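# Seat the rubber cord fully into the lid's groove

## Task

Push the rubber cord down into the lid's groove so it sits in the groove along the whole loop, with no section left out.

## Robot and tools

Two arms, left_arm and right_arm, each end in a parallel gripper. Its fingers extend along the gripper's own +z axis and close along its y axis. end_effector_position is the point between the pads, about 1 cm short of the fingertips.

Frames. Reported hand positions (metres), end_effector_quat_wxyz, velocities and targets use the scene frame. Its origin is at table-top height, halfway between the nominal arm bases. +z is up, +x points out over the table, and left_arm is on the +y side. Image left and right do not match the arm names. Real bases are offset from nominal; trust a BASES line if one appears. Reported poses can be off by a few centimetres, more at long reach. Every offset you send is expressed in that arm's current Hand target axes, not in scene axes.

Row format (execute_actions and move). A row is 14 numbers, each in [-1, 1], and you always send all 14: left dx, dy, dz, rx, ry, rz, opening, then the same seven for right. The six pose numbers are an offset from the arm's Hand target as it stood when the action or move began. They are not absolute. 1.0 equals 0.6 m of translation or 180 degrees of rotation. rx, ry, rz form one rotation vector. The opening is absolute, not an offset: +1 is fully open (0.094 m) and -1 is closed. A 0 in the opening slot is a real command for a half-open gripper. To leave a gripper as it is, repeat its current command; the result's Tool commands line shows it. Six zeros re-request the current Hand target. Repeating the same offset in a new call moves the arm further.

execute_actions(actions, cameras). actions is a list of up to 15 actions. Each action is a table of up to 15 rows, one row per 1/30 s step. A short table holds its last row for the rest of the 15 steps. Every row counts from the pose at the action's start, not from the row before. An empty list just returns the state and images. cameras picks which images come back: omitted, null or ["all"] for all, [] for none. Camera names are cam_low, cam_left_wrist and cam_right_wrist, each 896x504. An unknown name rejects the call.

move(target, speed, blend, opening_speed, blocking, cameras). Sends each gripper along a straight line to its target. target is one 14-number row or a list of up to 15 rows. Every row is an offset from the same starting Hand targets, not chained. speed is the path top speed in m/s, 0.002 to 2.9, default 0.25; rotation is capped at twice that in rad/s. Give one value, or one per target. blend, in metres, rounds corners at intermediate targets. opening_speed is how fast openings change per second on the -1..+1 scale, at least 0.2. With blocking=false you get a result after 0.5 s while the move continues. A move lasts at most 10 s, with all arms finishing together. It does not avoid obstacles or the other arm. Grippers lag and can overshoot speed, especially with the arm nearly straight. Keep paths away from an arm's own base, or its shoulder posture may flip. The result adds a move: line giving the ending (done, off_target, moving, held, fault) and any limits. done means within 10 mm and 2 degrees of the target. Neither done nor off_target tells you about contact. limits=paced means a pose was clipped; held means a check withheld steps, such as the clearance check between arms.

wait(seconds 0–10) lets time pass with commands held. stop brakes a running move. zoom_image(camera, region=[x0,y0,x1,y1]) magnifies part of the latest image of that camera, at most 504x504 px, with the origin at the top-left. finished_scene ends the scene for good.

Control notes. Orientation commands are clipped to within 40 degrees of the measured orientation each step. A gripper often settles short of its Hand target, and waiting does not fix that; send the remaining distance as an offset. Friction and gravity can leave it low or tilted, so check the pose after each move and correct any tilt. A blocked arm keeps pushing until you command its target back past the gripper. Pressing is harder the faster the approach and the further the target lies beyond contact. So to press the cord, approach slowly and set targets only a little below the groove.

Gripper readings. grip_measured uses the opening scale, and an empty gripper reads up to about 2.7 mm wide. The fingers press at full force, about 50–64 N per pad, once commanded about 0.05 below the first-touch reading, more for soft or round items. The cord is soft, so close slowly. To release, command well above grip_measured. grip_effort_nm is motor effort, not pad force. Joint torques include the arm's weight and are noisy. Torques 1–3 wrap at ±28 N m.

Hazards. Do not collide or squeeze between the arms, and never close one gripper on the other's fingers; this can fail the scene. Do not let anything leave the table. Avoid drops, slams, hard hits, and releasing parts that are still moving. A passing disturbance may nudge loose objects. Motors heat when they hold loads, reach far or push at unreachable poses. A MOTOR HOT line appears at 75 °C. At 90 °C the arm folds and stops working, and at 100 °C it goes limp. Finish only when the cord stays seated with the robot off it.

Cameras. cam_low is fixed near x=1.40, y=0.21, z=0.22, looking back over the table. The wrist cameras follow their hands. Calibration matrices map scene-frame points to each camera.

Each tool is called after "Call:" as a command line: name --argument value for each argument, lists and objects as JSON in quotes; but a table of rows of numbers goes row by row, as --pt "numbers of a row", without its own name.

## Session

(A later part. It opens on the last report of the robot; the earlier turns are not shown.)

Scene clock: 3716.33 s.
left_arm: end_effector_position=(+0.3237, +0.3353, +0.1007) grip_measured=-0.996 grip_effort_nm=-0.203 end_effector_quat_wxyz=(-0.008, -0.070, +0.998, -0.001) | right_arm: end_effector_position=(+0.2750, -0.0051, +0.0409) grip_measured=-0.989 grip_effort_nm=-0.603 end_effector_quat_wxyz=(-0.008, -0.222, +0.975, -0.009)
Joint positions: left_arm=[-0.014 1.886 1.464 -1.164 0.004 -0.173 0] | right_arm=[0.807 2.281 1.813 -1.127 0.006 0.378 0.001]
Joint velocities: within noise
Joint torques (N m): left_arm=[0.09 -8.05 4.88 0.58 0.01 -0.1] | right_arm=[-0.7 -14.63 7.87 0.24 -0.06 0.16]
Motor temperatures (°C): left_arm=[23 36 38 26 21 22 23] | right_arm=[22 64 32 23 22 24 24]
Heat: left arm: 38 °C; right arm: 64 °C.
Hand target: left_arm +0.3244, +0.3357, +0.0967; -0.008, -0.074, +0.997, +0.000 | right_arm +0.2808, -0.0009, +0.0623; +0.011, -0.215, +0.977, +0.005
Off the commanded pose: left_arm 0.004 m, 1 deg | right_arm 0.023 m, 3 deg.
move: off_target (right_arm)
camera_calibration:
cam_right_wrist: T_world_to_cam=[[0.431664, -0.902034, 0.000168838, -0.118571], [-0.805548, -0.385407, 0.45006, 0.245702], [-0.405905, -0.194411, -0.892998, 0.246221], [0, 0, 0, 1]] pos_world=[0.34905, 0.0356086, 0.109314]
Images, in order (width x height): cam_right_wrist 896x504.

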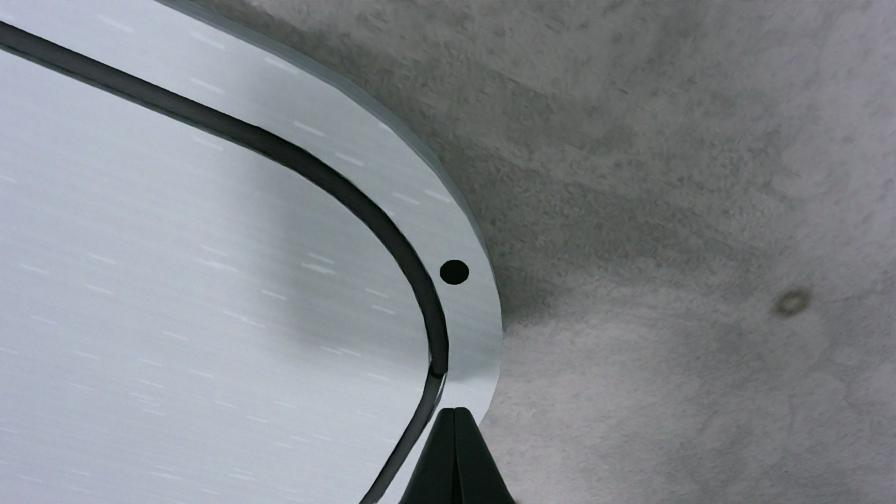

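Call:
move --pt "0 0 0 0 0 0 -1 -0.004 0.009 -0.01 0 0 0 -1" --pt "0 0 0 0 0 0 -1 -0.004 0.009 0.04 0 0 0 -1" --speed 0.12 --cameras '["cam_right_wrist"]'

Call:
zoom_image --camera "cam_right_wrist" --region '[340, 180, 560, 504]'

Scene clock: 3735.97 s.
left_arm: end_effector_position=(+0.3237, +0.3353, +0.1007) grip_measured=-0.996 grip_effort_nm=-0.208 end_effector_quat_wxyz=(-0.008, -0.070, +0.998, -0.001) | right_arm: end_effector_position=(+0.2823, +0.0028, +0.0411) grip_measured=-0.989 grip_effort_nm=-0.598 end_effector_quat_wxyz=(+0.010, -0.218, +0.976, +0.003)
Joint positions: left_arm=[-0.014 1.886 1.464 -1.164 0.004 -0.173 0] | right_arm=[0.807 2.281 1.814 -1.084 0.006 0.386 0.001]
Joint velocities: within noise
Joint torques (N m): left_arm=[-0.01 -7.98 4.93 0.56 0.09 -0.04] | right_arm=[-0.01 -10.96 5.87 0.64 -0.04 0.17]
Motor temperatures (°C): left_arm=[23 36 38 26 21 22 23] | right_arm=[22 67 34 23 22 24 24]
Heat: left arm: 38 °C; right arm: 67 °C.
Hand target: left_arm +0.3244, +0.3357, +0.0967; -0.008, -0.074, +0.997, +0.000 | right_arm +0.2812, +0.0053, +0.0384; +0.011, -0.215, +0.977, +0.005
Off the commanded pose: left_arm 0.004 m, 1 deg | right_arm 0.004 m, 0 deg.
move: done
camera_calibration:
cam_right_wrist: T_world_to_cam=[[0.423997, -0.90552, -0.0160981, -0.111745], [-0.821702, -0.392103, 0.413594, 0.26056], [-0.38083, -0.162135, -0.910319, 0.244485], [0, 0, 0, 1]] pos_world=[0.354589, 0.0406188, 0.112994]
Images, in order (width x height): cam_right_wrist 896x504.

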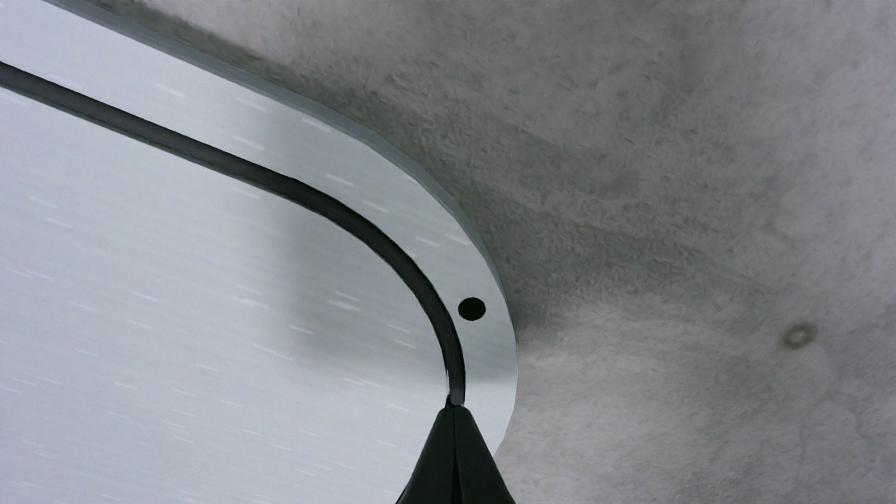

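Scaled by 1.556 from the camera's 896x504 image, which has a finer 1280x720 frame.

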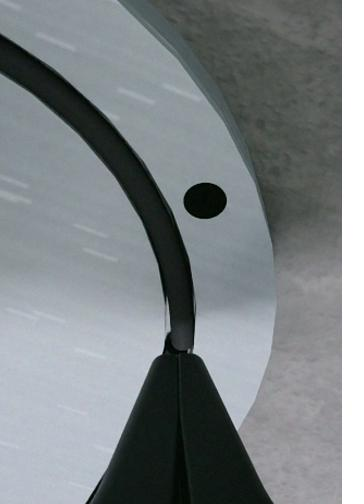

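Call:
move --pt "0 0 0 0 0 0 -1 -0.003 0 0.038 0 0 0 -1" --pt "0 0 0 0 0 0 -1 -0.003 0 -0.03 0 0 0 -1" --speed 0.1 --cameras '["cam_right_wrist"]'

Call:
zoom_image --camera "cam_right_wrist" --region '[390, 250, 500, 410]'

Scene clock: 3740.53 s.
left_arm: end_effector_position=(+0.3237, +0.3353, +0.1007) grip_measured=-0.996 grip_effort_nm=-0.203 end_effector_quat_wxyz=(-0.008, -0.070, +0.998, -0.001) | right_arm: end_effector_position=(+0.2800, +0.0003, +0.0407) grip_measured=-0.989 grip_effort_nm=-0.603 end_effector_quat_wxyz=(-0.002, -0.218, +0.976, -0.006)
Joint positions: left_arm=[-0.014 1.886 1.464 -1.164 0.004 -0.173 0] | right_arm=[0.807 2.297 1.841 -1.124 0.007 0.387 0.001]
Joint velocities: within noise
Joint torques (N m): left_arm=[0.1 -8.13 4.92 0.54 0.05 -0.07] | right_arm=[-0.06 -13.45 7.98 0.29 -0.05 0.12]
Motor temperatures (°C): left_arm=[23 36 38 26 21 22 23] | right_arm=[22 66 34 23 22 24 24]
Heat: left arm: 38 °C; right arm: 66 °C.
Hand target: left_arm +0.3244, +0.3357, +0.0967; -0.008, -0.074, +0.997, +0.000 | right_arm +0.2824, +0.0058, +0.0564; +0.010, -0.215, +0.977, +0.005
Off the commanded pose: left_arm 0.004 m, 1 deg | right_arm 0.017 m, 2 deg.
move: off_target (right_arm)
camera_calibration:
cam_right_wrist: T_world_to_cam=[[0.423409, -0.905928, -0.00446569, -0.113338], [-0.813407, -0.382328, 0.4384, 0.254583], [-0.398866, -0.18199, -0.898769, 0.247399], [0, 0, 0, 1]] pos_world=[0.353747, 0.0396824, 0.110239]
Images, in order (width x height): cam_right_wrist 896x504.

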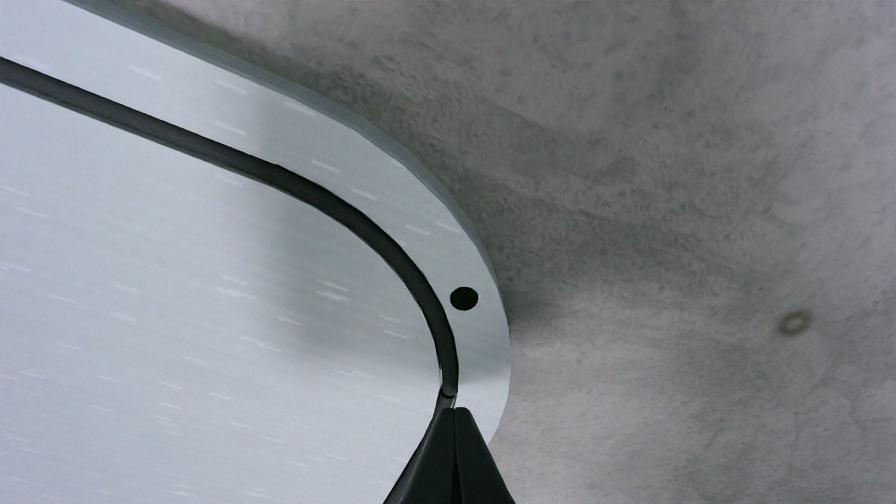

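Scaled by 3.150 from the camera's 896x504 image, which has a finer 1280x720 frame.

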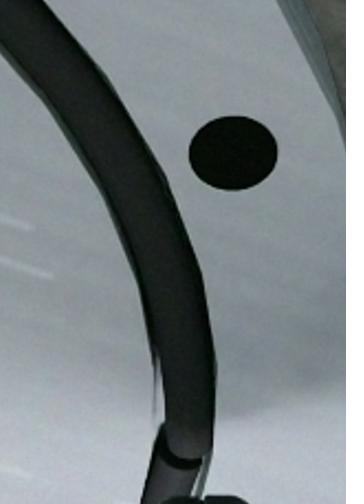

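Call:
move --pt "0 0 0 0 0 0 -1 -0.008 0.004 -0.02 0 0 0 -1" --pt "0 0 0 0 0 0 -1 -0.008 0.004 0.065 0 0 0 -1" --pt "0 0 0 0 0 0 -1 -0.008 0.004 -0.02 0 0 0 -1" --pt "0 0 0 0 0 0 -1 0.008 0.004 -0.02 0 0 0.02 -1" --pt "0 0 0 0 0 0 -1 0.008 0.004 -0.05 0 0 0.02 -1" --speed 0.12 --cameras '["cam_right_wrist"]'

Call:
zoom_image --camera "cam_right_wrist" --region '[380, 230, 500, 410]'

Scene clock: 3748.37 s.
left_arm: end_effector_position=(+0.3237, +0.3353, +0.1007) grip_measured=-0.996 grip_effort_nm=-0.208 end_effector_quat_wxyz=(-0.008, -0.070, +0.998, -0.001) | right_arm: end_effector_position=(+0.2764, -0.0019, +0.0647) grip_measured=-0.989 grip_effort_nm=-0.603 end_effector_quat_wxyz=(-0.007, -0.185, +0.983, -0.010)
Joint positions: left_arm=[-0.014 1.886 1.464 -1.164 0.004 -0.173 0] | right_arm=[0.81 2.276 1.9 -1.219 0.007 0.456 0.001]
Joint velocities: within noise
Joint torques (N m): left_arm=[0.03 -7.99 4.77 0.51 0.02 -0.07] | right_arm=[0.42 -14.64 8.01 0.25 -0.05 0.15]
Motor temperatures (°C): left_arm=[23 36 38 26 21 22 23] | right_arm=[22 66 34 23 22 24 24]
Heat: left arm: 38 °C; right arm: 66 °C.
Hand target: left_arm +0.3244, +0.3357, +0.0967; -0.008, -0.074, +0.997, +0.000 | right_arm +0.2765, +0.0056, +0.0863; +0.010, -0.184, +0.983, +0.005
Off the commanded pose: left_arm 0.004 m, 1 deg | right_arm 0.023 m, 3 deg.
move: off_target (right_arm)
camera_calibration:
cam_right_wrist: T_world_to_cam=[[0.362084, -0.932142, 0.00253506, -0.0972449], [-0.833665, -0.322612, 0.448247, 0.245367], [-0.417012, -0.164416, -0.893906, 0.271895], [0, 0, 0, 1]] pos_world=[0.353148, 0.0332162, 0.13331]
Images, in order (width x height): cam_right_wrist 896x504.

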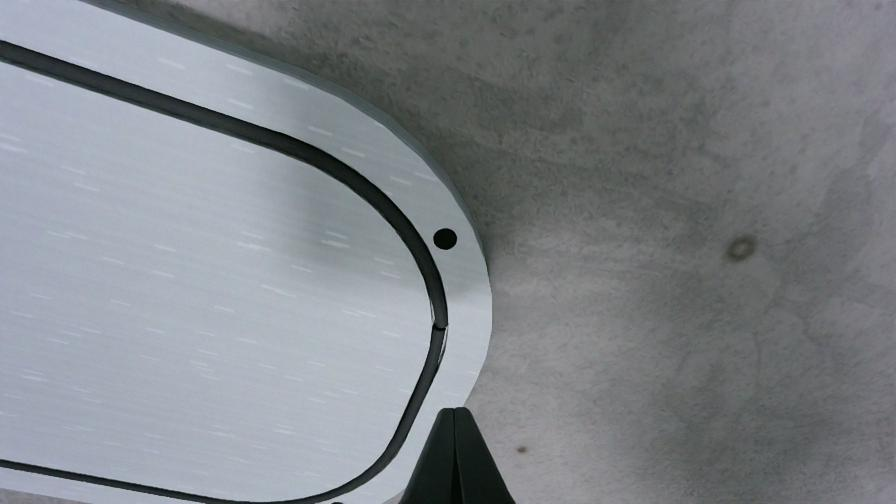

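Scaled by 2.800 from the camera's 896x504 image, which has a finer 1280x720 frame.

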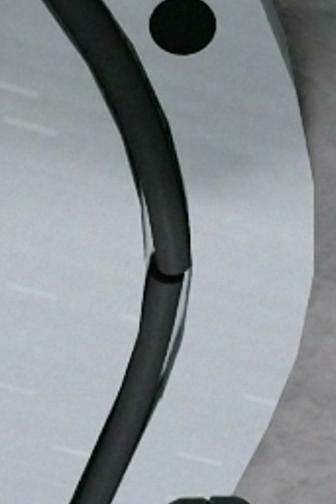

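Call:
move --target '[0,0,0,0,0,0,-1,0.085,-0.015,-0.12,0,0,0.09,-1]' --speed 0.15 --cameras '["cam_right_wrist","cam_low"]'

Call:
zoom_image --camera "cam_right_wrist" --region '[200, 0, 600, 225]'

Call:
zoom_image --camera "cam_right_wrist" --region '[200, 200, 600, 425]'

Scene clock: 3754.33 s.
left_arm: end_effector_position=(+0.3237, +0.3353, +0.1007) grip_measured=-0.996 grip_effort_nm=-0.203 end_effector_quat_wxyz=(-0.008, -0.070, +0.998, -0.001) | right_arm: end_effector_position=(+0.2366, -0.0210, +0.1469) grip_measured=-0.989 grip_effort_nm=-0.603 end_effector_quat_wxyz=(+0.006, -0.046, +0.999, +0.001)
Joint positions: left_arm=[-0.014 1.886 1.464 -1.164 0.004 -0.173 0] | right_arm=[0.852 2.043 1.859 -1.376 0.007 0.778 0.001]
Joint velocities: within noise
Joint torques (N m): left_arm=[0.16 -8.16 4.7 0.5 -0.01 -0.07] | right_arm=[0.18 -12.3 5.94 0.3 -0.03 0.18]
Motor temperatures (°C): left_arm=[23 36 38 26 21 22 23] | right_arm=[22 67 34 23 22 24 24]
Heat: left arm: 38 °C; right arm: 67 °C.
Hand target: left_arm +0.3244, +0.3357, +0.0967; -0.008, -0.074, +0.997, +0.000 | right_arm +0.2310, -0.0223, +0.1571; +0.010, -0.044, +0.999, +0.007
Off the commanded pose: left_arm 0.004 m, 1 deg | right_arm 0.012 m, 1 deg.
move: off_target (right_arm)
camera_calibration:
cam_right_wrist: T_world_to_cam=[[0.0909084, -0.995721, -0.0165701, -0.0353272], [-0.902714, -0.0894204, 0.420845, 0.194486], [-0.420526, -0.0233002, -0.906981, 0.331343], [0, 0, 0, 1]] pos_world=[0.318115, -0.0100647, 0.218088]
Images, in order (width x height): cam_low 896x504, cam_right_wrist 896x504.

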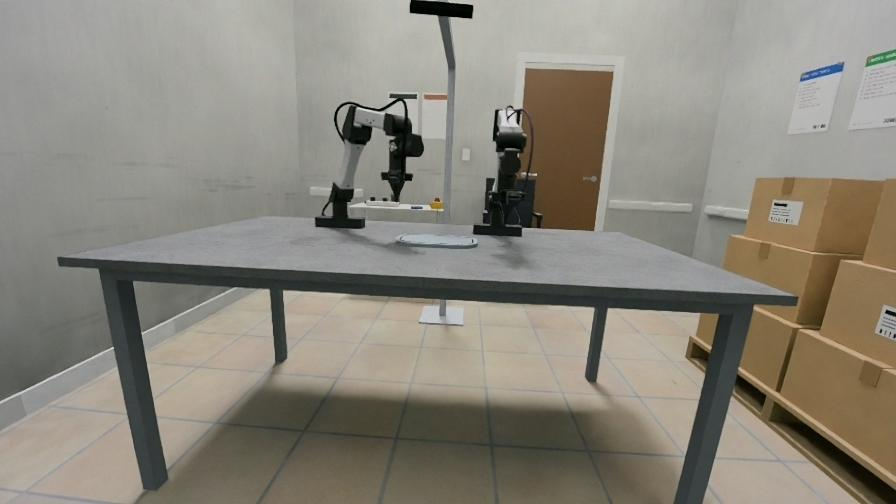

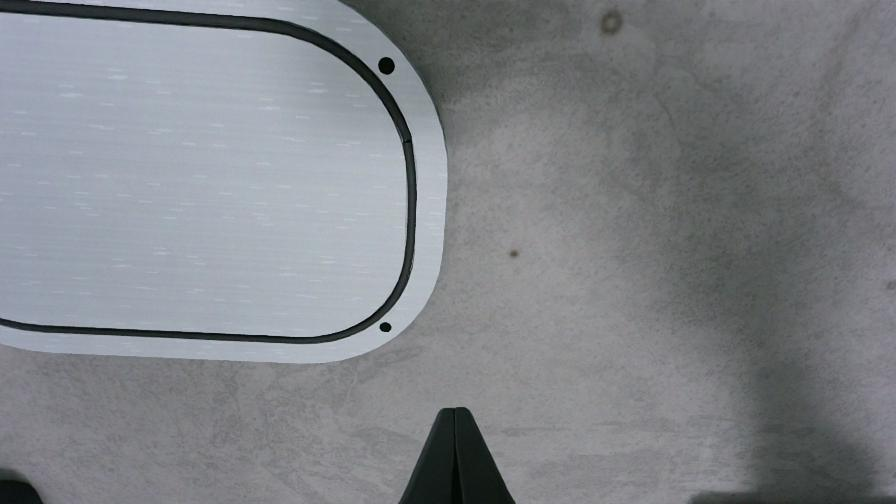

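Scaled by 1.260 from the camera's 896x504 image, which has a finer 1280x720 frame.

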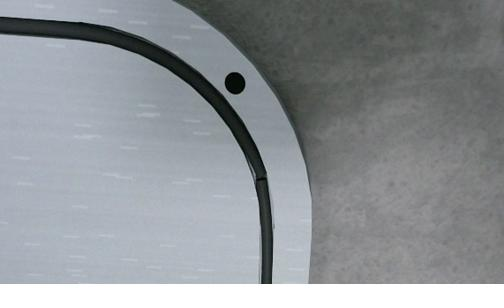

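Scaled by 1.260 from the camera's 896x504 image, which has a finer 1280x720 frame.

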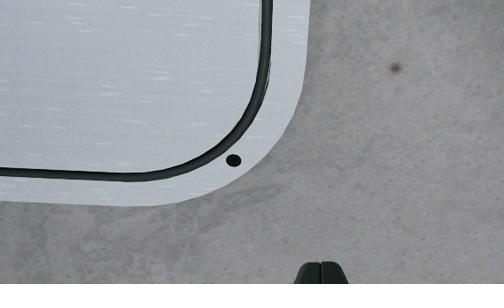

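Call:
zoom_image --camera "cam_right_wrist" --region '[370, 110, 450, 210]'

Call:
zoom_image --camera "cam_right_wrist" --region '[370, 200, 450, 300]'

Call:
zoom_image --camera "cam_right_wrist" --region '[280, 260, 400, 360]'

Call:
zoom_image --camera "cam_right_wrist" --region '[250, 0, 420, 150]'

Scaled by 5.040 from the camera's 896x504 image, which has a finer 1280x720 frame.

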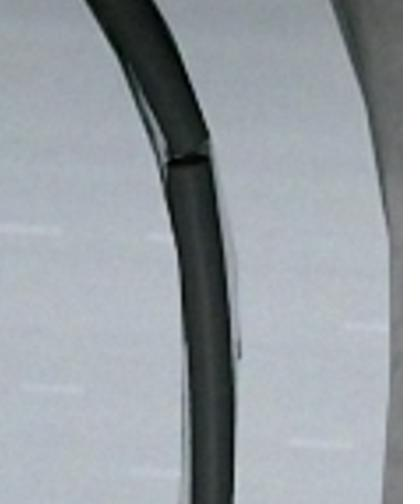

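Scaled by 5.040 from the camera's 896x504 image, which has a finer 1280x720 frame.

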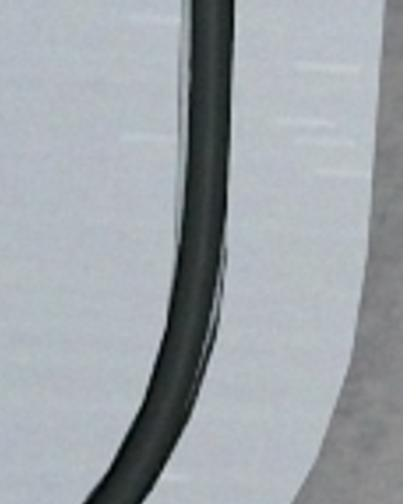

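Scaled by 4.200 from the camera's 896x504 image, which has a finer 1280x720 frame.

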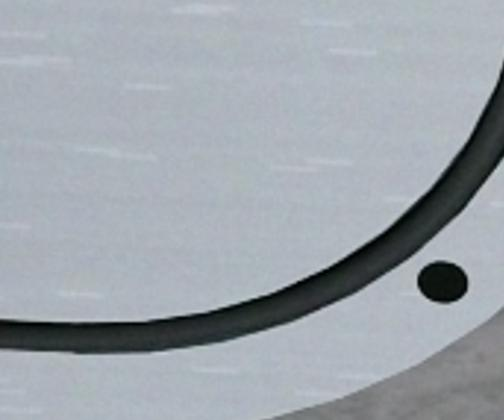

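Scaled by 2.965 from the camera's 896x504 image, which has a finer 1280x720 frame.

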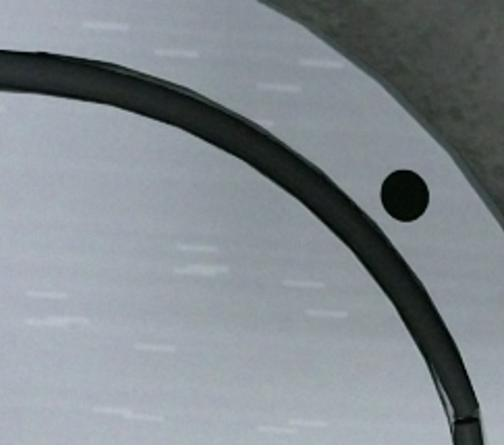

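Call:
move --target '[0,0,0,0,0,0,-1,-0.043,0.036,0.16,0,0,0,-1]' --speed 0.15 --cameras '["cam_right_wrist"]'

Call:
zoom_image --camera "cam_right_wrist" --region '[340, 180, 560, 504]'

Scene clock: 3767.47 s.
left_arm: end_effector_position=(+0.3237, +0.3353, +0.1007) grip_measured=-0.996 grip_effort_nm=-0.198 end_effector_quat_wxyz=(-0.008, -0.070, +0.998, -0.001) | right_arm: end_effector_position=(+0.2553, +0.0012, +0.0650) grip_measured=-0.989 grip_effort_nm=-0.598 end_effector_quat_wxyz=(+0.009, -0.046, +0.999, +0.005)
Joint positions: left_arm=[-0.014 1.886 1.464 -1.164 0.004 -0.173 0] | right_arm=[0.852 2.181 1.746 -1.116 0.007 0.779 0.001]
Joint velocities: within noise
Joint torques (N m): left_arm=[-0.06 -7.88 4.81 0.53 0.01 -0.11] | right_arm=[-0.46 -9.88 6.24 0.62 -0.04 0.09]
Motor temperatures (°C): left_arm=[23 36 38 26 21 22 23] | right_arm=[22 61 33 23 22 24 24]
Heat: left arm: 38 °C; right arm: 61 °C.
Hand target: left_arm +0.3244, +0.3357, +0.0967; -0.008, -0.074, +0.997, +0.000 | right_arm +0.2566, +0.0029, +0.0619; +0.010, -0.044, +0.999, +0.007
Off the commanded pose: left_arm 0.004 m, 1 deg | right_arm 0.004 m, 0 deg.
move: done
camera_calibration:
cam_right_wrist: T_world_to_cam=[[0.0898213, -0.995691, -0.0230618, -0.015497], [-0.905285, -0.0912751, 0.414883, 0.248839], [-0.415201, -0.0163879, -0.909582, 0.264304], [0, 0, 0, 1]] pos_world=[0.336401, 0.011614, 0.13681]
Images, in order (width x height): cam_right_wrist 896x504.

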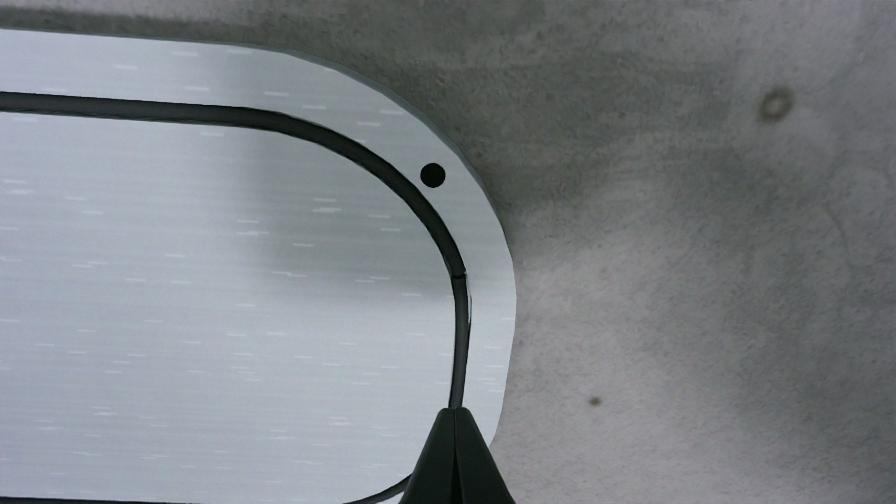

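Scaled by 1.556 from the camera's 896x504 image, which has a finer 1280x720 frame.

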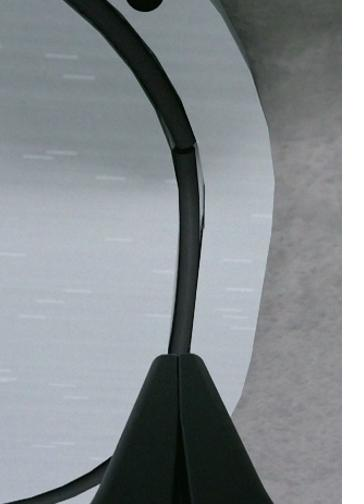

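Call:
move --pt "0 0 0 0 0 0 -1 0 0 0.074 0 0 0 -1" --pt "0 0 0 0 0 0 -1 0 0 0.02 0 0 0 -1" --pt "0 0 0 0 0 0 -1 0.014 0 0.02 0 0 0 -1" --pt "0 0 0 0 0 0 -1 0.014 0 0.05 0 0 0 -1" --speed 0.12 --cameras '["cam_right_wrist"]'

Call:
zoom_image --camera "cam_right_wrist" --region '[360, 250, 560, 504]'

Scene clock: 3772.77 s.
left_arm: end_effector_position=(+0.3237, +0.3353, +0.1007) grip_measured=-0.996 grip_effort_nm=-0.208 end_effector_quat_wxyz=(-0.008, -0.070, +0.998, -0.001) | right_arm: end_effector_position=(+0.2490, -0.0023, +0.0267) grip_measured=-0.989 grip_effort_nm=-0.603 end_effector_quat_wxyz=(+0.000, -0.046, +0.999, -0.003)
Joint positions: left_arm=[-0.014 1.886 1.464 -1.164 0.004 -0.173 0] | right_arm=[0.857 2.219 1.651 -1.008 0.004 0.783 0.001]
Joint velocities: within noise
Joint torques (N m): left_arm=[-0.01 -7.97 4.98 0.51 0 -0.1] | right_arm=[0.23 -12.23 5.22 0.61 -0.02 0.17]
Motor temperatures (°C): left_arm=[23 36 38 26 21 22 23] | right_arm=[22 60 33 23 22 24 24]
Heat: left arm: 38 °C; right arm: 60 °C.
Hand target: left_arm +0.3244, +0.3357, +0.0967; -0.008, -0.074, +0.997, +0.000 | right_arm +0.2488, +0.0025, +0.0317; +0.010, -0.044, +0.999, +0.007
Off the commanded pose: left_arm 0.004 m, 1 deg | right_arm 0.007 m, 2 deg.
move: done
camera_calibration:
cam_right_wrist: T_world_to_cam=[[0.0899232, -0.995921, -0.00747927, -0.0197467], [-0.897409, -0.0842807, 0.433075, 0.256247], [-0.431939, -0.0322315, -0.901327, 0.230632], [0, 0, 0, 1]] pos_world=[0.331353, 0.00936417, 0.0967525]
Images, in order (width x height): cam_right_wrist 896x504.

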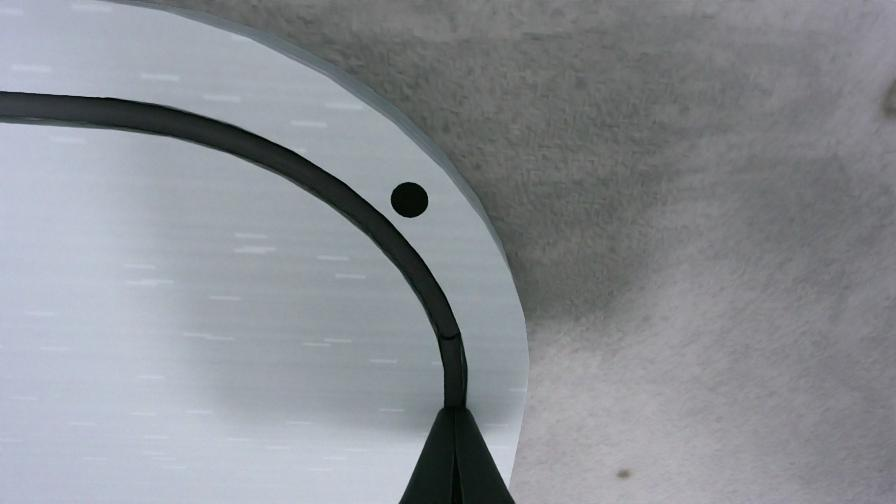

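Scaled by 1.984 from the camera's 896x504 image, which has a finer 1280x720 frame.

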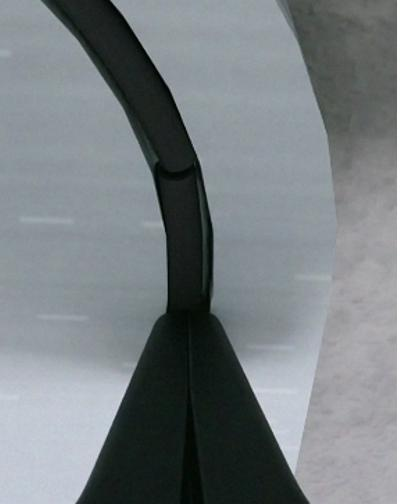

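Call:
move --pt "0 0 0 0 0 0 -1 0 0 0.02 0 0 0 -1" --pt "0 0 0 0 0 0 -1 0 0 -0.03 0 0 0 -1" --pt "0 0 0 0 0 0 -1 0.014 0 -0.03 0 0 0 -1" --pt "0 0 0 0 0 0 -1 0.014 0 0.02 0 0 0 -1" --pt "0 0 0 0 0 0 -1 0.014 0 -0.03 0 0 0 -1" --pt "0 0 0 0 0 0 -1 0.028 0 -0.03 0 0 0.0 -1" --pt "0 0 0 0 0 0 -1 0.028 0 0 0 0 0.0 -1" --speed 0.12 --cameras '["cam_right_wrist"]'

Call:
zoom_image --camera "cam_right_wrist" --region '[360, 250, 560, 504]'

Scene clock: 3778.40 s.
left_arm: end_effector_position=(+0.3237, +0.3353, +0.1007) grip_measured=-0.996 grip_effort_nm=-0.203 end_effector_quat_wxyz=(-0.008, -0.070, +0.998, -0.001) | right_arm: end_effector_position=(+0.2306, -0.0047, +0.0265) grip_measured=-0.989 grip_effort_nm=-0.598 end_effector_quat_wxyz=(-0.002, -0.047, +0.999, -0.006)
Joint positions: left_arm=[-0.014 1.886 1.464 -1.164 0.004 -0.173 0] | right_arm=[0.888 2.175 1.577 -0.985 0.003 0.812 0.001]
Joint velocities: within noise
Joint torques (N m): left_arm=[-0.12 -8.21 4.93 0.5 0.02 -0.08] | right_arm=[0.16 -11.88 5.38 0.67 0.01 0.19]
Motor temperatures (°C): left_arm=[23 36 38 26 21 22 23] | right_arm=[22 61 33 23 22 24 24]
Heat: left arm: 38 °C; right arm: 61 °C.
Hand target: left_arm +0.3244, +0.3357, +0.0967; -0.008, -0.074, +0.997, +0.000 | right_arm +0.2321, +0.0011, +0.0315; +0.010, -0.044, +0.999, +0.007
Off the commanded pose: left_arm 0.004 m, 1 deg | right_arm 0.008 m, 2 deg.
move: done
camera_calibration:
cam_right_wrist: T_world_to_cam=[[0.0918407, -0.995768, -0.00347507, -0.0209891], [-0.895457, -0.0841144, 0.437129, 0.239071], [-0.435571, -0.0370344, -0.899392, 0.22328], [0, 0, 0, 1]] pos_world=[0.31326, 0.00747815, 0.096238]
Images, in order (width x height): cam_right_wrist 896x504.

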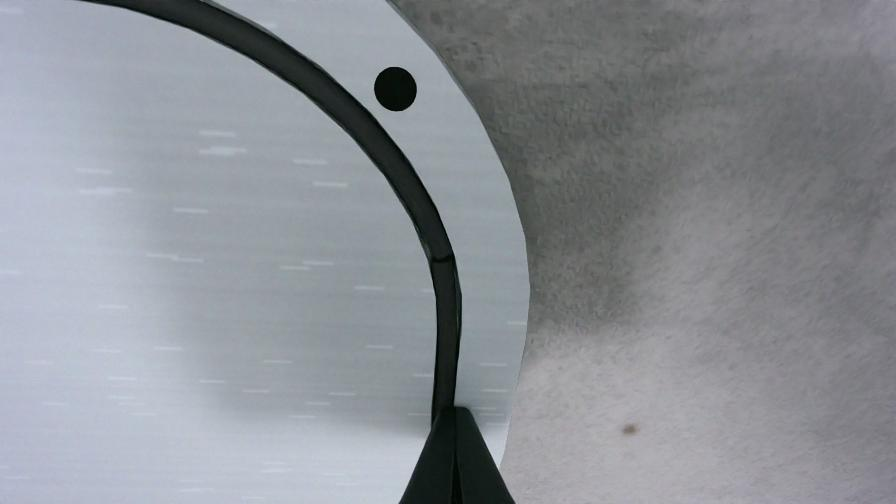

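Scaled by 1.984 from the camera's 896x504 image, which has a finer 1280x720 frame.

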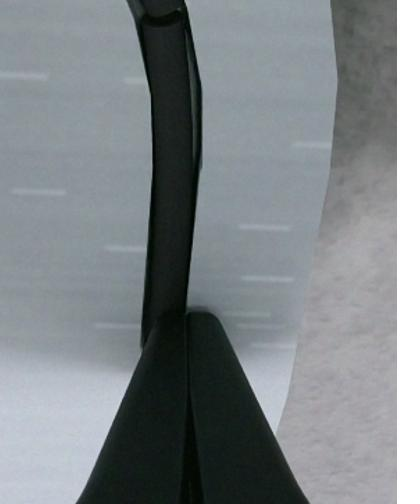

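Call:
move --pt "0 0 0 0 0 0 -1 0 0.00 -0.05 0 0 0 -1" --pt "0 0 0 0 0 0 -1 0 0.008 -0.05 0 0 0 -1" --pt "0 0 0 0 0 0 -1 0 0.008 0.02 0 0 0 -1" --pt "0 0 0 0 0 0 -1 0.00 0.008 -0.03 0 0 0 -1" --pt "0 0 0 0 0 0 -1 0.014 0.008 -0.03 0 0 0.0 -1" --pt "0 0 0 0 0 0 -1 0.014 0.008 0 0 0 0.0 -1" --speed 0.12 --cameras '["cam_right_wrist"]'

Call:
zoom_image --camera "cam_right_wrist" --region '[360, 250, 560, 504]'

Scene clock: 3784.67 s.
left_arm: end_effector_position=(+0.3237, +0.3353, +0.1007) grip_measured=-0.996 grip_effort_nm=-0.208 end_effector_quat_wxyz=(-0.008, -0.070, +0.998, -0.001) | right_arm: end_effector_position=(+0.2219, +0.0001, +0.0264) grip_measured=-0.989 grip_effort_nm=-0.603 end_effector_quat_wxyz=(-0.002, -0.047, +0.999, -0.005)
Joint positions: left_arm=[-0.014 1.886 1.464 -1.164 0.004 -0.173 0] | right_arm=[0.912 2.168 1.565 -0.977 0.003 0.836 0.001]
Joint velocities: within noise
Joint torques (N m): left_arm=[0.08 -7.91 4.93 0.55 0.02 -0.04] | right_arm=[0.09 -11.63 5.48 0.66 0 0.14]
Motor temperatures (°C): left_arm=[23 36 38 26 21 22 23] | right_arm=[22 61 33 23 22 24 24]
Heat: left arm: 38 °C; right arm: 61 °C.
Hand target: left_arm +0.3244, +0.3357, +0.0967; -0.008, -0.074, +0.997, +0.000 | right_arm +0.2233, +0.0051, +0.0313; +0.010, -0.044, +0.999, +0.007
Off the commanded pose: left_arm 0.004 m, 1 deg | right_arm 0.007 m, 2 deg.
move: done
camera_calibration:
cam_right_wrist: T_world_to_cam=[[0.0922127, -0.995725, -0.00536258, -0.015538], [-0.895753, -0.0853041, 0.436291, 0.231801], [-0.434883, -0.0354281, -0.89979, 0.21934], [0, 0, 0, 1]] pos_world=[0.304457, 0.0120729, 0.0961437]
Images, in order (width x height): cam_right_wrist 896x504.

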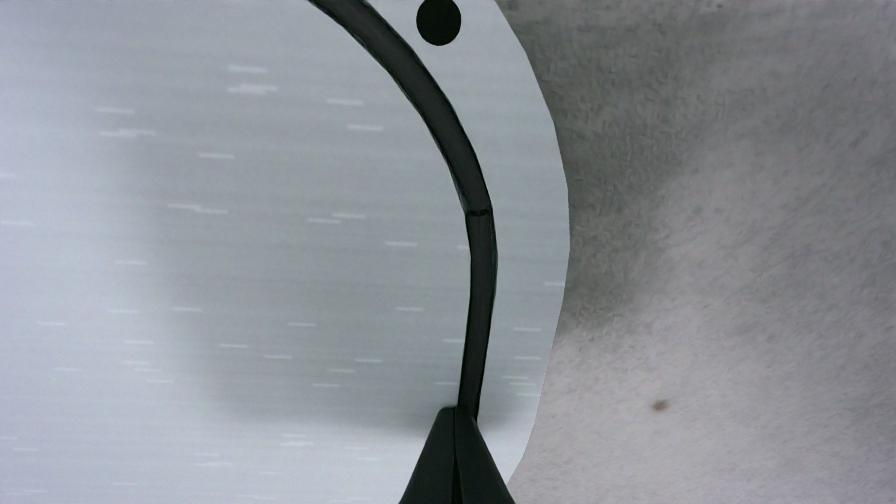

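Scaled by 1.984 from the camera's 896x504 image, which has a finer 1280x720 frame.

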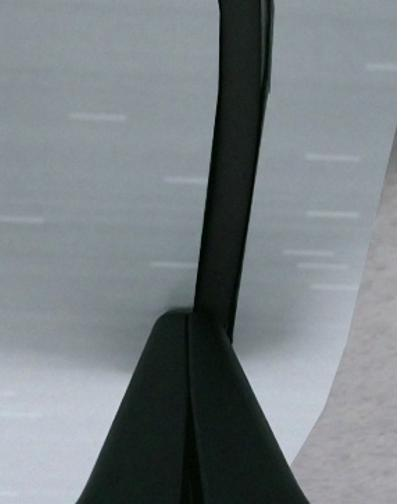

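Call:
move --pt "0 0 -0.13 0 0 0 -1 0 0 -0.1 0 0 0 -1" --pt "0.118 -0.169 -0.122 0 0 0.417 -1 0 -0.15 -0.2 0 0 0 -1" --speed 0.2 --cameras '["cam_left_wrist","cam_right_wrist"]'

Call:
zoom_image --camera "cam_left_wrist" --region '[200, 0, 600, 225]'

Call:
zoom_image --camera "cam_left_wrist" --region '[200, 200, 600, 425]'

Scene clock: 3794.37 s.
left_arm: end_effector_position=(+0.2714, +0.2259, +0.1633) grip_measured=-0.997 grip_effort_nm=-0.208 end_effector_quat_wxyz=(-0.025, +0.542, +0.840, -0.007) | right_arm: end_effector_position=(+0.2304, -0.0811, +0.1415) grip_measured=-0.989 grip_effort_nm=-0.593 end_effector_quat_wxyz=(+0.005, -0.044, +0.999, +0.003)
Joint positions: left_arm=[-0.371 1.795 1.596 -1.424 0.004 0.756 0] | right_arm=[0.751 1.846 1.565 -1.28 0.003 0.682 0.001]
Joint velocities: within noise
Joint torques (N m): left_arm=[-0.23 -11.33 4.49 0.42 0.09 0.23] | right_arm=[-1.01 -10.7 5.89 0.32 -0.02 -0.04]
Motor temperatures (°C): left_arm=[23 37 38 25 21 22 23] | right_arm=[22 60 33 23 22 24 24]
Heat: left arm: 38 °C; right arm: 60 °C.
Hand target: left_arm +0.2706, +0.2250, +0.1709; -0.006, +0.548, +0.836, -0.005 | right_arm +0.2289, -0.0862, +0.1501; +0.010, -0.044, +0.999, +0.007
Off the commanded pose: left_arm 0.008 m, 2 deg | right_arm 0.010 m, 1 deg.
move: done
camera_calibration:
cam_left_wrist: T_world_to_cam=[[-0.921158, -0.386727, 0.0437063, 0.331892], [-0.325058, 0.826257, 0.460039, -0.127154], [-0.214022, 0.409561, -0.886822, 0.210457], [0, 0, 0, 1]] pos_world=[0.309435, 0.147219, 0.230628]
cam_right_wrist: T_world_to_cam=[[0.0863035, -0.996085, -0.019166, -0.0932638], [-0.902024, -0.0862924, 0.422973, 0.185575], [-0.42297, -0.0192158, -0.90594, 0.32317], [0, 0, 0, 1]] pos_world=[0.312134, -0.0706749, 0.212492]
Images, in order (width x height): cam_left_wrist 896x504, cam_right_wrist 896x504.

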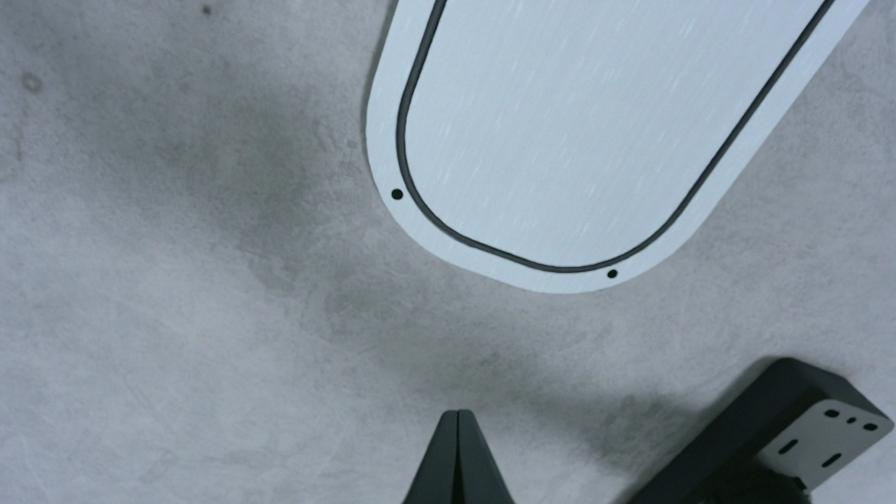

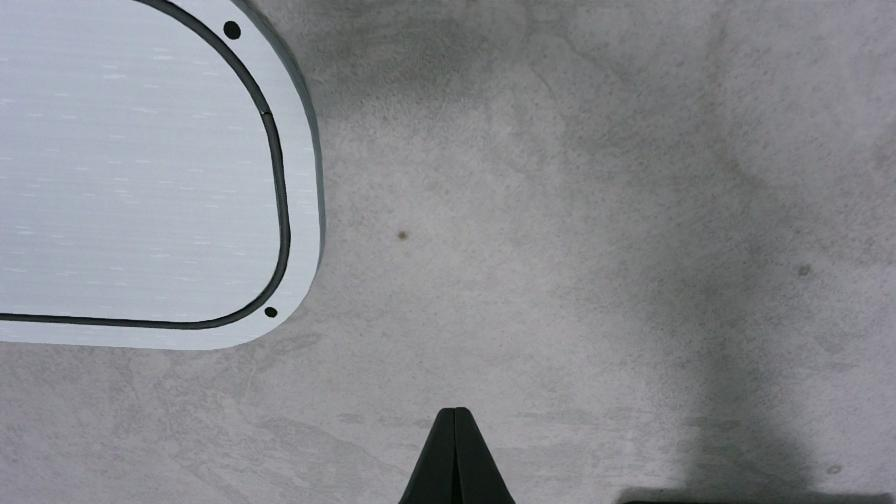

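Scaled by 1.260 from the camera's 896x504 image, which has a finer 1280x720 frame.

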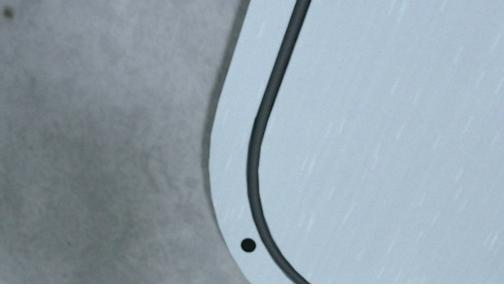

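Scaled by 1.260 from the camera's 896x504 image, which has a finer 1280x720 frame.

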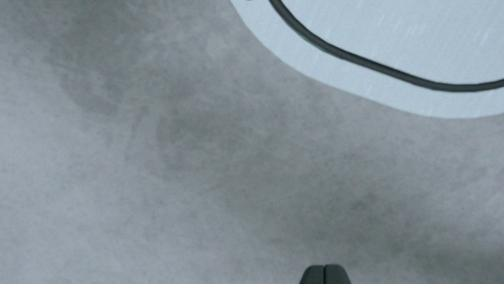

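Call:
zoom_image --camera "cam_left_wrist" --region '[370, 60, 530, 270]'

Call:
zoom_image --camera "cam_left_wrist" --region '[500, 150, 720, 290]'

Call:
zoom_image --camera "cam_left_wrist" --region '[680, 0, 860, 180]'

Call:
zoom_image --camera "cam_right_wrist" --region '[0, 240, 300, 360]'

Call:
zoom_image --camera "cam_right_wrist" --region '[200, 60, 320, 320]'

Scaled by 2.400 from the camera's 896x504 image, which has a finer 1280x720 frame.

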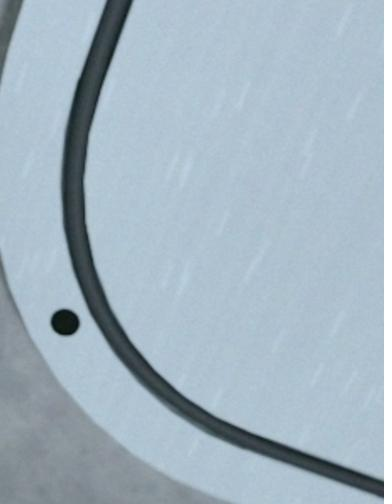

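Scaled by 2.291 from the camera's 896x504 image, which has a finer 1280x720 frame.

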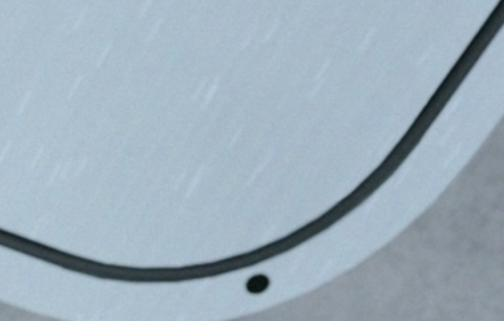

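Scaled by 2.800 from the camera's 896x504 image, which has a finer 1280x720 frame.

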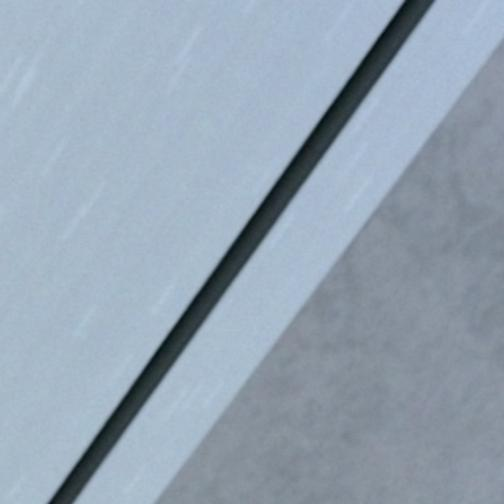

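Scaled by 1.680 from the camera's 896x504 image, which has a finer 1280x720 frame.

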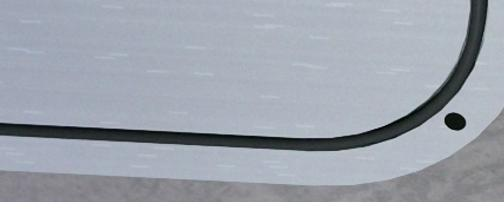

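Scaled by 1.938 from the camera's 896x504 image, which has a finer 1280x720 frame.

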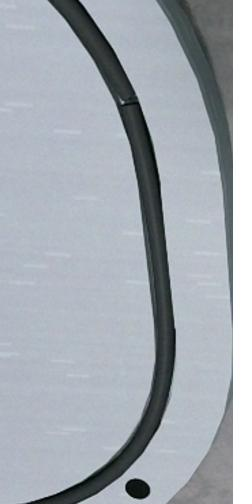

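Call:
zoom_image --camera "cam_right_wrist" --region '[225, 70, 305, 160]'

Call:
zoom_image --camera "cam_right_wrist" --region '[240, 150, 320, 310]'

Scaled by 5.600 from the camera's 896x504 image, which has a finer 1280x720 frame.

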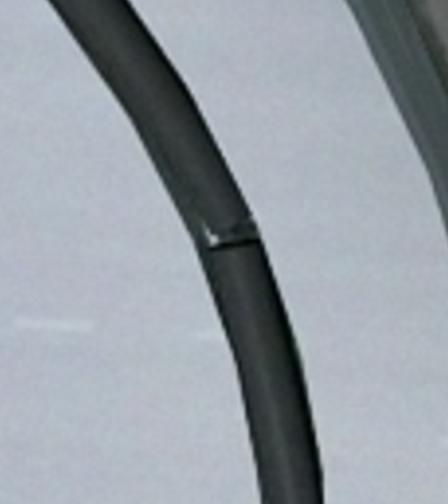

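Scaled by 3.150 from the camera's 896x504 image, which has a finer 1280x720 frame.

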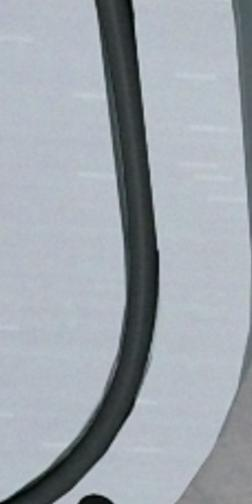

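Call:
finished_scene

The scene is finished: the task was done.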